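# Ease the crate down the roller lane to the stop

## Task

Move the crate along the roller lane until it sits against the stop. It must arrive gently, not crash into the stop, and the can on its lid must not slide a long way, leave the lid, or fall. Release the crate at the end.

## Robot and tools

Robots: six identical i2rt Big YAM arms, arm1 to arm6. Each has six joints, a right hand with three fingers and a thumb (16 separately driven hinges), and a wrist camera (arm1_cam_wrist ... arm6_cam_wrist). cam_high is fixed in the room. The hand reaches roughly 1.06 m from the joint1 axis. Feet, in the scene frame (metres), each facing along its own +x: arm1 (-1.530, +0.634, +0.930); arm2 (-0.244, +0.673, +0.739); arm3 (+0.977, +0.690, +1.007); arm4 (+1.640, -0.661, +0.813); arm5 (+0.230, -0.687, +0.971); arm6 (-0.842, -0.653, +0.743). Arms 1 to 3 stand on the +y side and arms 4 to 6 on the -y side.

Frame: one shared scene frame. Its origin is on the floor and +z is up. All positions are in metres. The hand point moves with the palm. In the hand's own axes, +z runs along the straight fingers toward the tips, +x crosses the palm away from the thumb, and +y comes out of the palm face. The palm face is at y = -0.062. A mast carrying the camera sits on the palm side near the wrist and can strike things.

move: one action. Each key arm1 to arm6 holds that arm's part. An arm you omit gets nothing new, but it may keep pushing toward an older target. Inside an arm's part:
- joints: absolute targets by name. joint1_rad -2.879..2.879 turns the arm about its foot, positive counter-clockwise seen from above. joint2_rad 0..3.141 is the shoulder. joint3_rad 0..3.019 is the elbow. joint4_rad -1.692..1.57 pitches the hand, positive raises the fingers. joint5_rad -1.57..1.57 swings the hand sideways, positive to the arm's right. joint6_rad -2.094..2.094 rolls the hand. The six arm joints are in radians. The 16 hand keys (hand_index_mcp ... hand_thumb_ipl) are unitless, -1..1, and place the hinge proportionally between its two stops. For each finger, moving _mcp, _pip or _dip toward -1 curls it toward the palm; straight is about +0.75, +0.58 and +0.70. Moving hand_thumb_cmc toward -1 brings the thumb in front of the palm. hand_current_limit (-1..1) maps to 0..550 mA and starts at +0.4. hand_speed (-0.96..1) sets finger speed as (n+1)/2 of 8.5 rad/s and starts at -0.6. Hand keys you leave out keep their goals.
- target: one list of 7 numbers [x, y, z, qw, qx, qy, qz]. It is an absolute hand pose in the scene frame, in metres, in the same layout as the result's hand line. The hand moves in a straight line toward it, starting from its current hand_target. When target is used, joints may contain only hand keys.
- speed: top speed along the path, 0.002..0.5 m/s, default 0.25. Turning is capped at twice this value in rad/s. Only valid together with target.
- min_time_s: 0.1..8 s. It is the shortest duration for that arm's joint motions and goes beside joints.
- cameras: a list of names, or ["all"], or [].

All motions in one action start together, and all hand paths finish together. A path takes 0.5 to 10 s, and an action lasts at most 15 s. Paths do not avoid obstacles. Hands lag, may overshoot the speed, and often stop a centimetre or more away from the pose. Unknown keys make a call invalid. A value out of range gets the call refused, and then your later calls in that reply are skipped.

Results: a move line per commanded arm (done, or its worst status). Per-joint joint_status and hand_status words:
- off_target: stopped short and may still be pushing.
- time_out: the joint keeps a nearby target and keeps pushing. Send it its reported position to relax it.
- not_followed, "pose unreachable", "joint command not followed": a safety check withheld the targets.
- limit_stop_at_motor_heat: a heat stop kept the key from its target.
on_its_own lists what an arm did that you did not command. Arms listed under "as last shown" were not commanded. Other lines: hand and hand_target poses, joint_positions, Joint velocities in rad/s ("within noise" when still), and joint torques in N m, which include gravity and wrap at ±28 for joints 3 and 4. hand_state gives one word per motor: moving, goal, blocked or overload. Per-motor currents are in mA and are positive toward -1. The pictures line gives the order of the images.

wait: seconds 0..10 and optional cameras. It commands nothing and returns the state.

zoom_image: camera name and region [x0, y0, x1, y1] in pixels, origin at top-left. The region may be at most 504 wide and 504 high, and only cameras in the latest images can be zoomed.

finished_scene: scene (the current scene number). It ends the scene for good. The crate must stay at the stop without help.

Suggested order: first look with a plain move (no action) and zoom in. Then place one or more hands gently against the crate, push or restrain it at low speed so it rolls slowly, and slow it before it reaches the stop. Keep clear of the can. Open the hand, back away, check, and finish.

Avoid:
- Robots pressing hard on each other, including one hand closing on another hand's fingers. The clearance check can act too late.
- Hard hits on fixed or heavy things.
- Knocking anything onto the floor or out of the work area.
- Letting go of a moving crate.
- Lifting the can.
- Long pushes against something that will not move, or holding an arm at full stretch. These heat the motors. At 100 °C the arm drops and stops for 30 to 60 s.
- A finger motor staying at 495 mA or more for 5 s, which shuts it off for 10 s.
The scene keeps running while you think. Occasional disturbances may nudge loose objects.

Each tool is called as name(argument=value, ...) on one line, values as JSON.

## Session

move()

zoom_image(camera="cam_high", region=[380, 180, 580, 330])

zoom_image(camera="cam_high", region=[160, 180, 360, 330])

Scene clock: 0.00 s.
Joint torques (N m): no reading
Heat: arm1: hottest joint3_rad 33 °C; arm2: hottest joint1_rad 32 °C; arm3: hottest joint3_rad 32 °C; arm4: hottest joint2_rad 31 °C; arm5: hottest joint2_rad 31 °C; arm6: hottest joint2_rad 29 °C.
Joint velocities: within noise
arm1.joint_positions: joint1_rad=-0.107 joint2_rad=+0.633 joint3_rad=+1.320 joint4_rad=-1.278 joint5_rad=-0.060 joint6_rad=+1.032 hand_index_mcp=+0.753 hand_index_abd=+0.000 hand_index_pip=+0.577 hand_index_dip=+0.696 hand_middle_mcp=+0.753 hand_middle_abd=+0.000 hand_middle_pip=+0.577 hand_middle_dip=+0.696 hand_ring_mcp=+0.753 hand_ring_abd=+0.000 hand_ring_pip=+0.577 hand_ring_dip=+0.696 hand_thumb_cmc=+0.714 hand_thumb_axl=+0.677 hand_thumb_mcp=+0.226 hand_thumb_ipl=+0.168 hand_current_limit=+0.400 hand_speed=-0.600
arm1.joint_status: not commanded
arm1.hand_state: goal,goal,goal,goal,goal,goal,goal,goal,goal,goal,goal,goal,goal,goal,goal,goal
arm1.index_mcp_current_ma: 0
arm1.index_abd_current_ma: 0
arm1.index_pip_current_ma: 0
arm1.index_dip_current_ma: 0
arm1.middle_mcp_current_ma: 0
arm1.middle_abd_current_ma: 0
arm1.middle_pip_current_ma: 0
arm1.middle_dip_current_ma: 0
arm1.ring_mcp_current_ma: 0
arm1.ring_abd_current_ma: 0
arm1.ring_pip_current_ma: 0
arm1.ring_dip_current_ma: 0
arm1.thumb_cmc_current_ma: 0
arm1.thumb_axl_current_ma: 0
arm1.thumb_mcp_current_ma: 0
arm1.thumb_ipl_current_ma: 0
arm1.hand_goal_index_mcp: 0.754
arm1.hand_goal_index_abd: 0.000
arm1.hand_goal_index_pip: 0.576
arm1.hand_goal_index_dip: 0.696
arm1.hand_goal_middle_mcp: 0.754
arm1.hand_goal_middle_abd: 0.000
arm1.hand_goal_middle_pip: 0.576
arm1.hand_goal_middle_dip: 0.696
arm1.hand_goal_ring_mcp: 0.754
arm1.hand_goal_ring_abd: 0.000
arm1.hand_goal_ring_pip: 0.576
arm1.hand_goal_ring_dip: 0.696
arm1.hand_goal_thumb_cmc: 0.714
arm1.hand_goal_thumb_axl: 0.678
arm1.hand_goal_thumb_mcp: 0.226
arm1.hand_goal_thumb_ipl: 0.168
arm1.hand: x=-1.5858 y=+0.3590 z=+1.4633 quat_wxyz=(+0.390, +0.787, -0.394, +0.272) (m; scene frame)
arm1.hand_target: x=-1.5860 y=+0.3613 z=+1.4766 quat_wxyz=(+0.401, +0.781, -0.391, +0.278) (m; scene frame)
arm1.hand_status: not commanded
arm2.joint_positions: joint1_rad=-0.241 joint2_rad=+0.573 joint3_rad=+1.400 joint4_rad=-1.199 joint5_rad=+0.034 joint6_rad=+1.159 hand_index_mcp=+0.753 hand_index_abd=+0.000 hand_index_pip=+0.577 hand_index_dip=+0.696 hand_middle_mcp=+0.753 hand_middle_abd=+0.000 hand_middle_pip=+0.577 hand_middle_dip=+0.696 hand_ring_mcp=+0.753 hand_ring_abd=+0.000 hand_ring_pip=+0.577 hand_ring_dip=+0.696 hand_thumb_cmc=+0.714 hand_thumb_axl=+0.677 hand_thumb_mcp=+0.226 hand_thumb_ipl=+0.168 hand_current_limit=+0.400 hand_speed=-0.600
arm2.joint_status: not commanded
arm2.hand_state: goal,goal,goal,goal,goal,goal,goal,goal,goal,goal,goal,goal,goal,goal,goal,goal
arm2.index_mcp_current_ma: 0
arm2.index_abd_current_ma: 0
arm2.index_pip_current_ma: 0
arm2.index_dip_current_ma: 0
arm2.middle_mcp_current_ma: 0
arm2.middle_abd_current_ma: 0
arm2.middle_pip_current_ma: 0
arm2.middle_dip_current_ma: 0
arm2.ring_mcp_current_ma: 0
arm2.ring_abd_current_ma: 0
arm2.ring_pip_current_ma: 0
arm2.ring_dip_current_ma: 0
arm2.thumb_cmc_current_ma: 0
arm2.thumb_axl_current_ma: 0
arm2.thumb_mcp_current_ma: 0
arm2.thumb_ipl_current_ma: 0
arm2.hand_goal_index_mcp: 0.754
arm2.hand_goal_index_abd: 0.000
arm2.hand_goal_index_pip: 0.576
arm2.hand_goal_index_dip: 0.696
arm2.hand_goal_middle_mcp: 0.754
arm2.hand_goal_middle_abd: 0.000
arm2.hand_goal_middle_pip: 0.576
arm2.hand_goal_middle_dip: 0.696
arm2.hand_goal_ring_mcp: 0.754
arm2.hand_goal_ring_abd: 0.000
arm2.hand_goal_ring_pip: 0.576
arm2.hand_goal_ring_dip: 0.696
arm2.hand_goal_thumb_cmc: 0.714
arm2.hand_goal_thumb_axl: 0.678
arm2.hand_goal_thumb_mcp: 0.226
arm2.hand_goal_thumb_ipl: 0.168
arm2.hand: x=-0.4180 y=+0.4944 z=+1.3357 quat_wxyz=(+0.532, +0.576, -0.594, +0.181) (m; scene frame)
arm2.hand_target: x=-0.4160 y=+0.4981 z=+1.3481 quat_wxyz=(+0.543, +0.570, -0.588, +0.185) (m; scene frame)
arm2.hand_status: not commanded
arm3.joint_positions: joint1_rad=-0.010 joint2_rad=+0.619 joint3_rad=+1.341 joint4_rad=-1.145 joint5_rad=-0.053 joint6_rad=+1.099 hand_index_mcp=+0.753 hand_index_abd=+0.000 hand_index_pip=+0.577 hand_index_dip=+0.696 hand_middle_mcp=+0.753 hand_middle_abd=+0.000 hand_middle_pip=+0.577 hand_middle_dip=+0.696 hand_ring_mcp=+0.753 hand_ring_abd=+0.000 hand_ring_pip=+0.577 hand_ring_dip=+0.696 hand_thumb_cmc=+0.714 hand_thumb_axl=+0.677 hand_thumb_mcp=+0.226 hand_thumb_ipl=+0.168 hand_current_limit=+0.400 hand_speed=-0.600
arm3.joint_status: not commanded
arm3.hand_state: goal,goal,goal,goal,goal,goal,goal,goal,goal,goal,goal,goal,goal,goal,goal,goal
arm3.index_mcp_current_ma: 0
arm3.index_abd_current_ma: 0
arm3.index_pip_current_ma: 0
arm3.index_dip_current_ma: 0
arm3.middle_mcp_current_ma: 0
arm3.middle_abd_current_ma: 0
arm3.middle_pip_current_ma: 0
arm3.middle_dip_current_ma: 0
arm3.ring_mcp_current_ma: 0
arm3.ring_abd_current_ma: 0
arm3.ring_pip_current_ma: 0
arm3.ring_dip_current_ma: 0
arm3.thumb_cmc_current_ma: 0
arm3.thumb_axl_current_ma: 0
arm3.thumb_mcp_current_ma: 0
arm3.thumb_ipl_current_ma: 0
arm3.hand_goal_index_mcp: 0.754
arm3.hand_goal_index_abd: 0.000
arm3.hand_goal_index_pip: 0.576
arm3.hand_goal_index_dip: 0.696
arm3.hand_goal_middle_mcp: 0.754
arm3.hand_goal_middle_abd: 0.000
arm3.hand_goal_middle_pip: 0.576
arm3.hand_goal_middle_dip: 0.696
arm3.hand_goal_ring_mcp: 0.754
arm3.hand_goal_ring_abd: 0.000
arm3.hand_goal_ring_pip: 0.576
arm3.hand_goal_ring_dip: 0.696
arm3.hand_goal_thumb_cmc: 0.714
arm3.hand_goal_thumb_axl: 0.678
arm3.hand_goal_thumb_mcp: 0.226
arm3.hand_goal_thumb_ipl: 0.168
arm3.hand: x=+0.9173 y=+0.4101 z=+1.5789 quat_wxyz=(+0.439, +0.737, -0.400, +0.322) (m; scene frame)
arm3.hand_target: x=+0.9169 y=+0.4143 z=+1.5948 quat_wxyz=(+0.451, +0.730, -0.395, +0.330) (m; scene frame)
arm3.hand_status: not commanded
arm4.joint_positions: joint1_rad=-0.085 joint2_rad=+0.621 joint3_rad=+1.390 joint4_rad=-1.303 joint5_rad=+0.094 joint6_rad=+1.170 hand_index_mcp=+0.753 hand_index_abd=+0.000 hand_index_pip=+0.577 hand_index_dip=+0.696 hand_middle_mcp=+0.753 hand_middle_abd=+0.000 hand_middle_pip=+0.577 hand_middle_dip=+0.696 hand_ring_mcp=+0.753 hand_ring_abd=+0.000 hand_ring_pip=+0.577 hand_ring_dip=+0.696 hand_thumb_cmc=+0.714 hand_thumb_axl=+0.677 hand_thumb_mcp=+0.226 hand_thumb_ipl=+0.168 hand_current_limit=+0.400 hand_speed=-0.600
arm4.joint_status: not commanded
arm4.hand_state: goal,goal,goal,goal,goal,goal,goal,goal,goal,goal,goal,goal,goal,goal,goal,goal
arm4.index_mcp_current_ma: 0
arm4.index_abd_current_ma: 0
arm4.index_pip_current_ma: 0
arm4.index_dip_current_ma: 0
arm4.middle_mcp_current_ma: 0
arm4.middle_abd_current_ma: 0
arm4.middle_pip_current_ma: 0
arm4.middle_dip_current_ma: 0
arm4.ring_mcp_current_ma: 0
arm4.ring_abd_current_ma: 0
arm4.ring_pip_current_ma: 0
arm4.ring_dip_current_ma: 0
arm4.thumb_cmc_current_ma: 0
arm4.thumb_axl_current_ma: 0
arm4.thumb_mcp_current_ma: 0
arm4.thumb_ipl_current_ma: 0
arm4.hand_goal_index_mcp: 0.754
arm4.hand_goal_index_abd: 0.000
arm4.hand_goal_index_pip: 0.576
arm4.hand_goal_index_dip: 0.696
arm4.hand_goal_middle_mcp: 0.754
arm4.hand_goal_middle_abd: 0.000
arm4.hand_goal_middle_pip: 0.576
arm4.hand_goal_middle_dip: 0.696
arm4.hand_goal_ring_mcp: 0.754
arm4.hand_goal_ring_abd: 0.000
arm4.hand_goal_ring_pip: 0.576
arm4.hand_goal_ring_dip: 0.696
arm4.hand_goal_thumb_cmc: 0.714
arm4.hand_goal_thumb_axl: 0.678
arm4.hand_goal_thumb_mcp: 0.226
arm4.hand_goal_thumb_ipl: 0.168
arm4.hand: x=+1.7103 y=-0.4101 z=+1.3744 quat_wxyz=(-0.268, +0.449, +0.742, +0.418) (m; scene frame)
arm4.hand_target: x=+1.7106 y=-0.4128 z=+1.3831 quat_wxyz=(-0.274, +0.447, +0.738, +0.425) (m; scene frame)
arm4.hand_status: not commanded
arm5.joint_positions: joint1_rad=-0.272 joint2_rad=+0.631 joint3_rad=+1.328 joint4_rad=-1.373 joint5_rad=+0.109 joint6_rad=+1.110 hand_index_mcp=+0.753 hand_index_abd=+0.000 hand_index_pip=+0.577 hand_index_dip=+0.696 hand_middle_mcp=+0.753 hand_middle_abd=+0.000 hand_middle_pip=+0.577 hand_middle_dip=+0.696 hand_ring_mcp=+0.753 hand_ring_abd=+0.000 hand_ring_pip=+0.577 hand_ring_dip=+0.696 hand_thumb_cmc=+0.714 hand_thumb_axl=+0.677 hand_thumb_mcp=+0.226 hand_thumb_ipl=+0.168 hand_current_limit=+0.400 hand_speed=-0.600
arm5.joint_status: not commanded
arm5.hand_state: goal,goal,goal,goal,goal,goal,goal,goal,goal,goal,goal,goal,goal,goal,goal,goal
arm5.index_mcp_current_ma: 0
arm5.index_abd_current_ma: 0
arm5.index_pip_current_ma: 0
arm5.index_dip_current_ma: 0
arm5.middle_mcp_current_ma: 0
arm5.middle_abd_current_ma: 0
arm5.middle_pip_current_ma: 0
arm5.middle_dip_current_ma: 0
arm5.ring_mcp_current_ma: 0
arm5.ring_abd_current_ma: 0
arm5.ring_pip_current_ma: 0
arm5.ring_dip_current_ma: 0
arm5.thumb_cmc_current_ma: 0
arm5.thumb_axl_current_ma: 0
arm5.thumb_mcp_current_ma: 0
arm5.thumb_ipl_current_ma: 0
arm5.hand_goal_index_mcp: 0.754
arm5.hand_goal_index_abd: 0.000
arm5.hand_goal_index_pip: 0.576
arm5.hand_goal_index_dip: 0.696
arm5.hand_goal_middle_mcp: 0.754
arm5.hand_goal_middle_abd: 0.000
arm5.hand_goal_middle_pip: 0.576
arm5.hand_goal_middle_dip: 0.696
arm5.hand_goal_ring_mcp: 0.754
arm5.hand_goal_ring_abd: 0.000
arm5.hand_goal_ring_pip: 0.576
arm5.hand_goal_ring_dip: 0.696
arm5.hand_goal_thumb_cmc: 0.714
arm5.hand_goal_thumb_axl: 0.678
arm5.hand_goal_thumb_mcp: 0.226
arm5.hand_goal_thumb_ipl: 0.168
arm5.hand: x=+0.4109 y=-0.4900 z=+1.4895 quat_wxyz=(-0.118, +0.615, +0.659, +0.418) (m; scene frame)
arm5.hand_target: x=+0.4103 y=-0.4918 z=+1.4998 quat_wxyz=(-0.122, +0.612, +0.655, +0.427) (m; scene frame)
arm5.hand_status: not commanded
arm6.joint_positions: joint1_rad=-0.603 joint2_rad=+0.593 joint3_rad=+1.448 joint4_rad=-1.391 joint5_rad=-0.050 joint6_rad=+1.160 hand_index_mcp=+0.753 hand_index_abd=+0.000 hand_index_pip=+0.577 hand_index_dip=+0.696 hand_middle_mcp=+0.753 hand_middle_abd=+0.000 hand_middle_pip=+0.577 hand_middle_dip=+0.696 hand_ring_mcp=+0.753 hand_ring_abd=+0.000 hand_ring_pip=+0.577 hand_ring_dip=+0.696 hand_thumb_cmc=+0.714 hand_thumb_axl=+0.677 hand_thumb_mcp=+0.226 hand_thumb_ipl=+0.168 hand_current_limit=+0.400 hand_speed=-0.600
arm6.joint_status: not commanded
arm6.hand_state: goal,goal,goal,goal,goal,goal,goal,goal,goal,goal,goal,goal,goal,goal,goal,goal
arm6.index_mcp_current_ma: 0
arm6.index_abd_current_ma: 0
arm6.index_pip_current_ma: 0
arm6.index_dip_current_ma: 0
arm6.middle_mcp_current_ma: 0
arm6.middle_abd_current_ma: 0
arm6.middle_pip_current_ma: 0
arm6.middle_dip_current_ma: 0
arm6.ring_mcp_current_ma: 0
arm6.ring_abd_current_ma: 0
arm6.ring_pip_current_ma: 0
arm6.ring_dip_current_ma: 0
arm6.thumb_cmc_current_ma: 0
arm6.thumb_axl_current_ma: 0
arm6.thumb_mcp_current_ma: 0
arm6.thumb_ipl_current_ma: 0
arm6.hand_goal_index_mcp: 0.754
arm6.hand_goal_index_abd: 0.000
arm6.hand_goal_index_pip: 0.576
arm6.hand_goal_index_dip: 0.696
arm6.hand_goal_middle_mcp: 0.754
arm6.hand_goal_middle_abd: 0.000
arm6.hand_goal_middle_pip: 0.576
arm6.hand_goal_middle_dip: 0.696
arm6.hand_goal_ring_mcp: 0.754
arm6.hand_goal_ring_abd: 0.000
arm6.hand_goal_ring_pip: 0.576
arm6.hand_goal_ring_dip: 0.696
arm6.hand_goal_thumb_cmc: 0.714
arm6.hand_goal_thumb_axl: 0.678
arm6.hand_goal_thumb_mcp: 0.226
arm6.hand_goal_thumb_ipl: 0.168
arm6.hand: x=-0.6626 y=-0.5150 z=+1.3156 quat_wxyz=(-0.171, +0.646, +0.576, +0.471) (m; scene frame)
arm6.hand_target: x=-0.6644 y=-0.5181 z=+1.3264 quat_wxyz=(-0.175, +0.641, +0.572, +0.481) (m; scene frame)
arm6.hand_status: not commanded
pictures: arm1_cam_wrist, arm2_cam_wrist, arm3_cam_wrist, arm4_cam_wrist, arm5_cam_wrist, arm6_cam_wrist, cam_high
camera_calibration:
arm1_cam_wrist: T_world_to_cam=[[-0.935366, 0.0527816, -0.34972, -0.950477], [0.0938483, 0.990396, -0.101532, -0.110053], [0.341002, -0.12779, -0.931336, 2.0755], [0, 0, 0, 1]] pos_world=[-1.58647, 0.424393, 1.58942]
arm2_cam_wrist: T_world_to_cam=[[-0.70008, 0.575113, -0.42324, 0.022415], [0.70444, 0.653239, -0.277568, 0.289253], [0.116844, -0.492467, -0.862452, 1.56792], [0, 0, 0, 1]] pos_world=[-0.371272, 0.570308, 1.44203]
arm3_cam_wrist: T_world_to_cam=[[-0.907813, 0.0764352, -0.412351, 1.48558], [0.202728, 0.940718, -0.27194, -0.190312], [0.36712, -0.330466, -0.869491, 1.29921], [0, 0, 0, 1]] pos_world=[0.91024, 0.494825, 1.69048]
arm4_cam_wrist: T_world_to_cam=[[0.926674, -0.185876, -0.326689, -1.18525], [-0.242984, -0.959375, -0.143385, 0.167273], [-0.286765, 0.212251, -0.934192, 1.98243], [0, 0, 0, 1]] pos_world=[1.70748, -0.480604, 1.48875]
arm5_cam_wrist: T_world_to_cam=[[0.726795, -0.617997, -0.299748, -0.119478], [-0.652274, -0.757737, -0.0193178, -0.129304], [-0.215192, 0.209558, -0.953823, 1.73156], [0, 0, 0, 1]] pos_world=[0.375112, -0.534678, 1.61329]
arm6_cam_wrist: T_world_to_cam=[[0.656454, -0.611263, -0.44207, 0.739882], [-0.728371, -0.666106, -0.160556, -0.663583], [-0.196323, 0.427389, -0.882494, 1.37503], [0, 0, 0, 1]] pos_world=[-0.699084, -0.577425, 1.43399]

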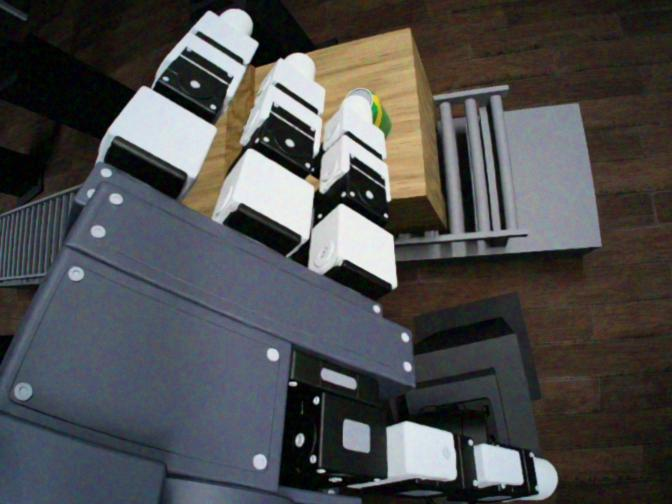

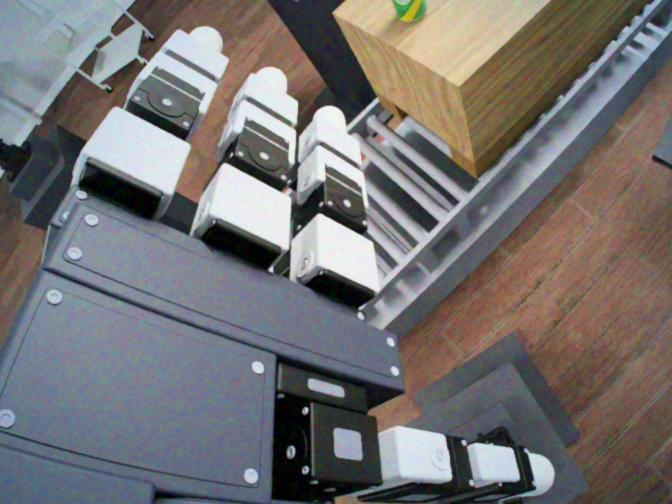

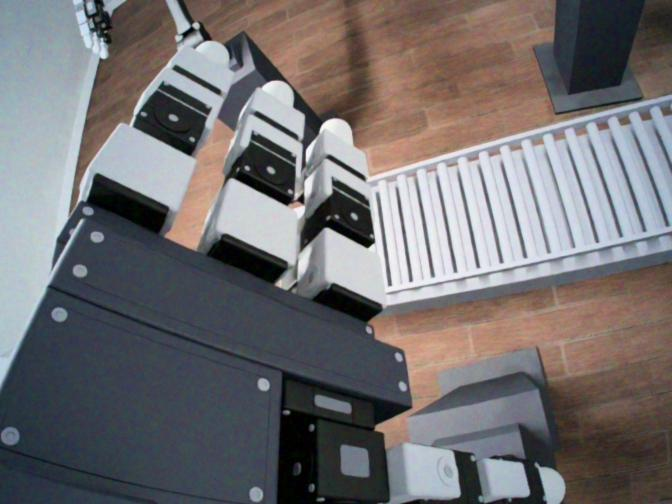

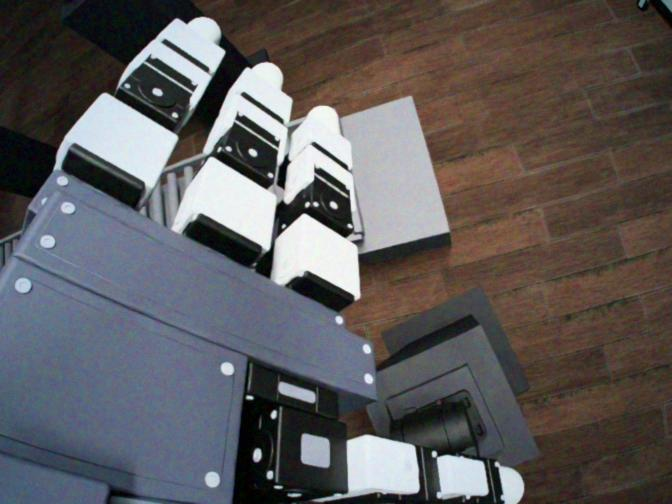

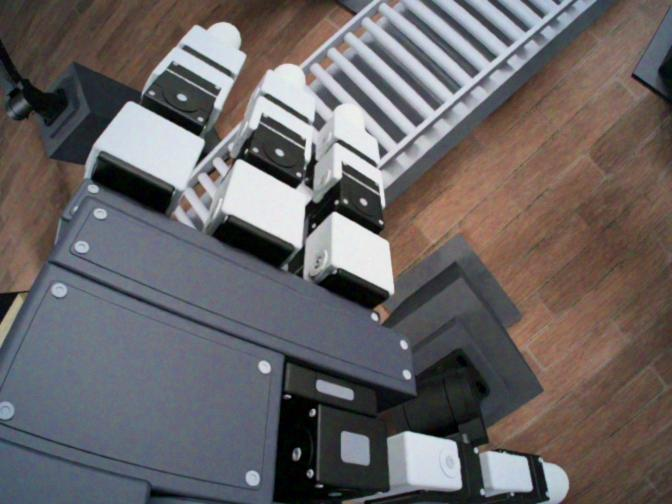

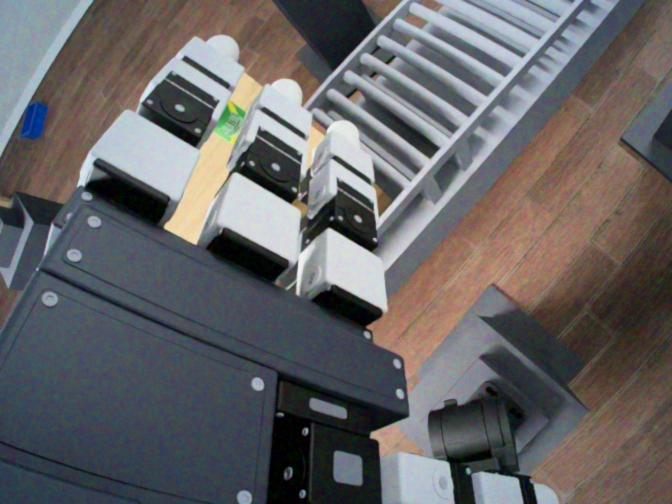

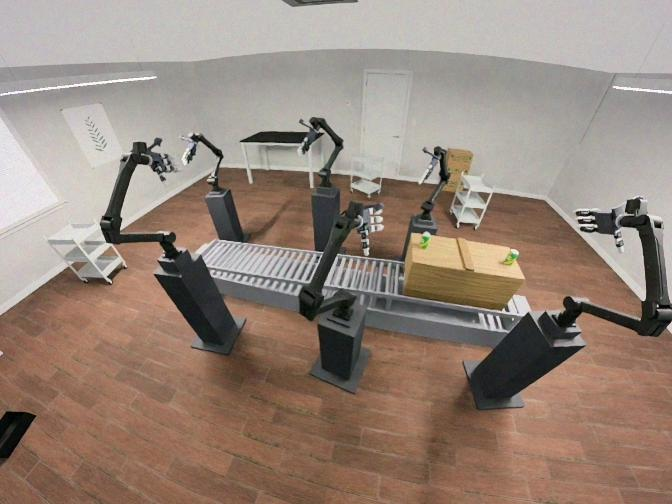

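Scaled by 2.520 from the camera's 672x504 image, which has a finer 960x720 frame.

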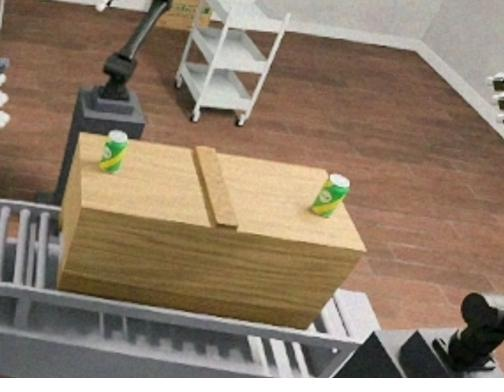

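Scaled by 2.520 from the camera's 672x504 image, which has a finer 960x720 frame.

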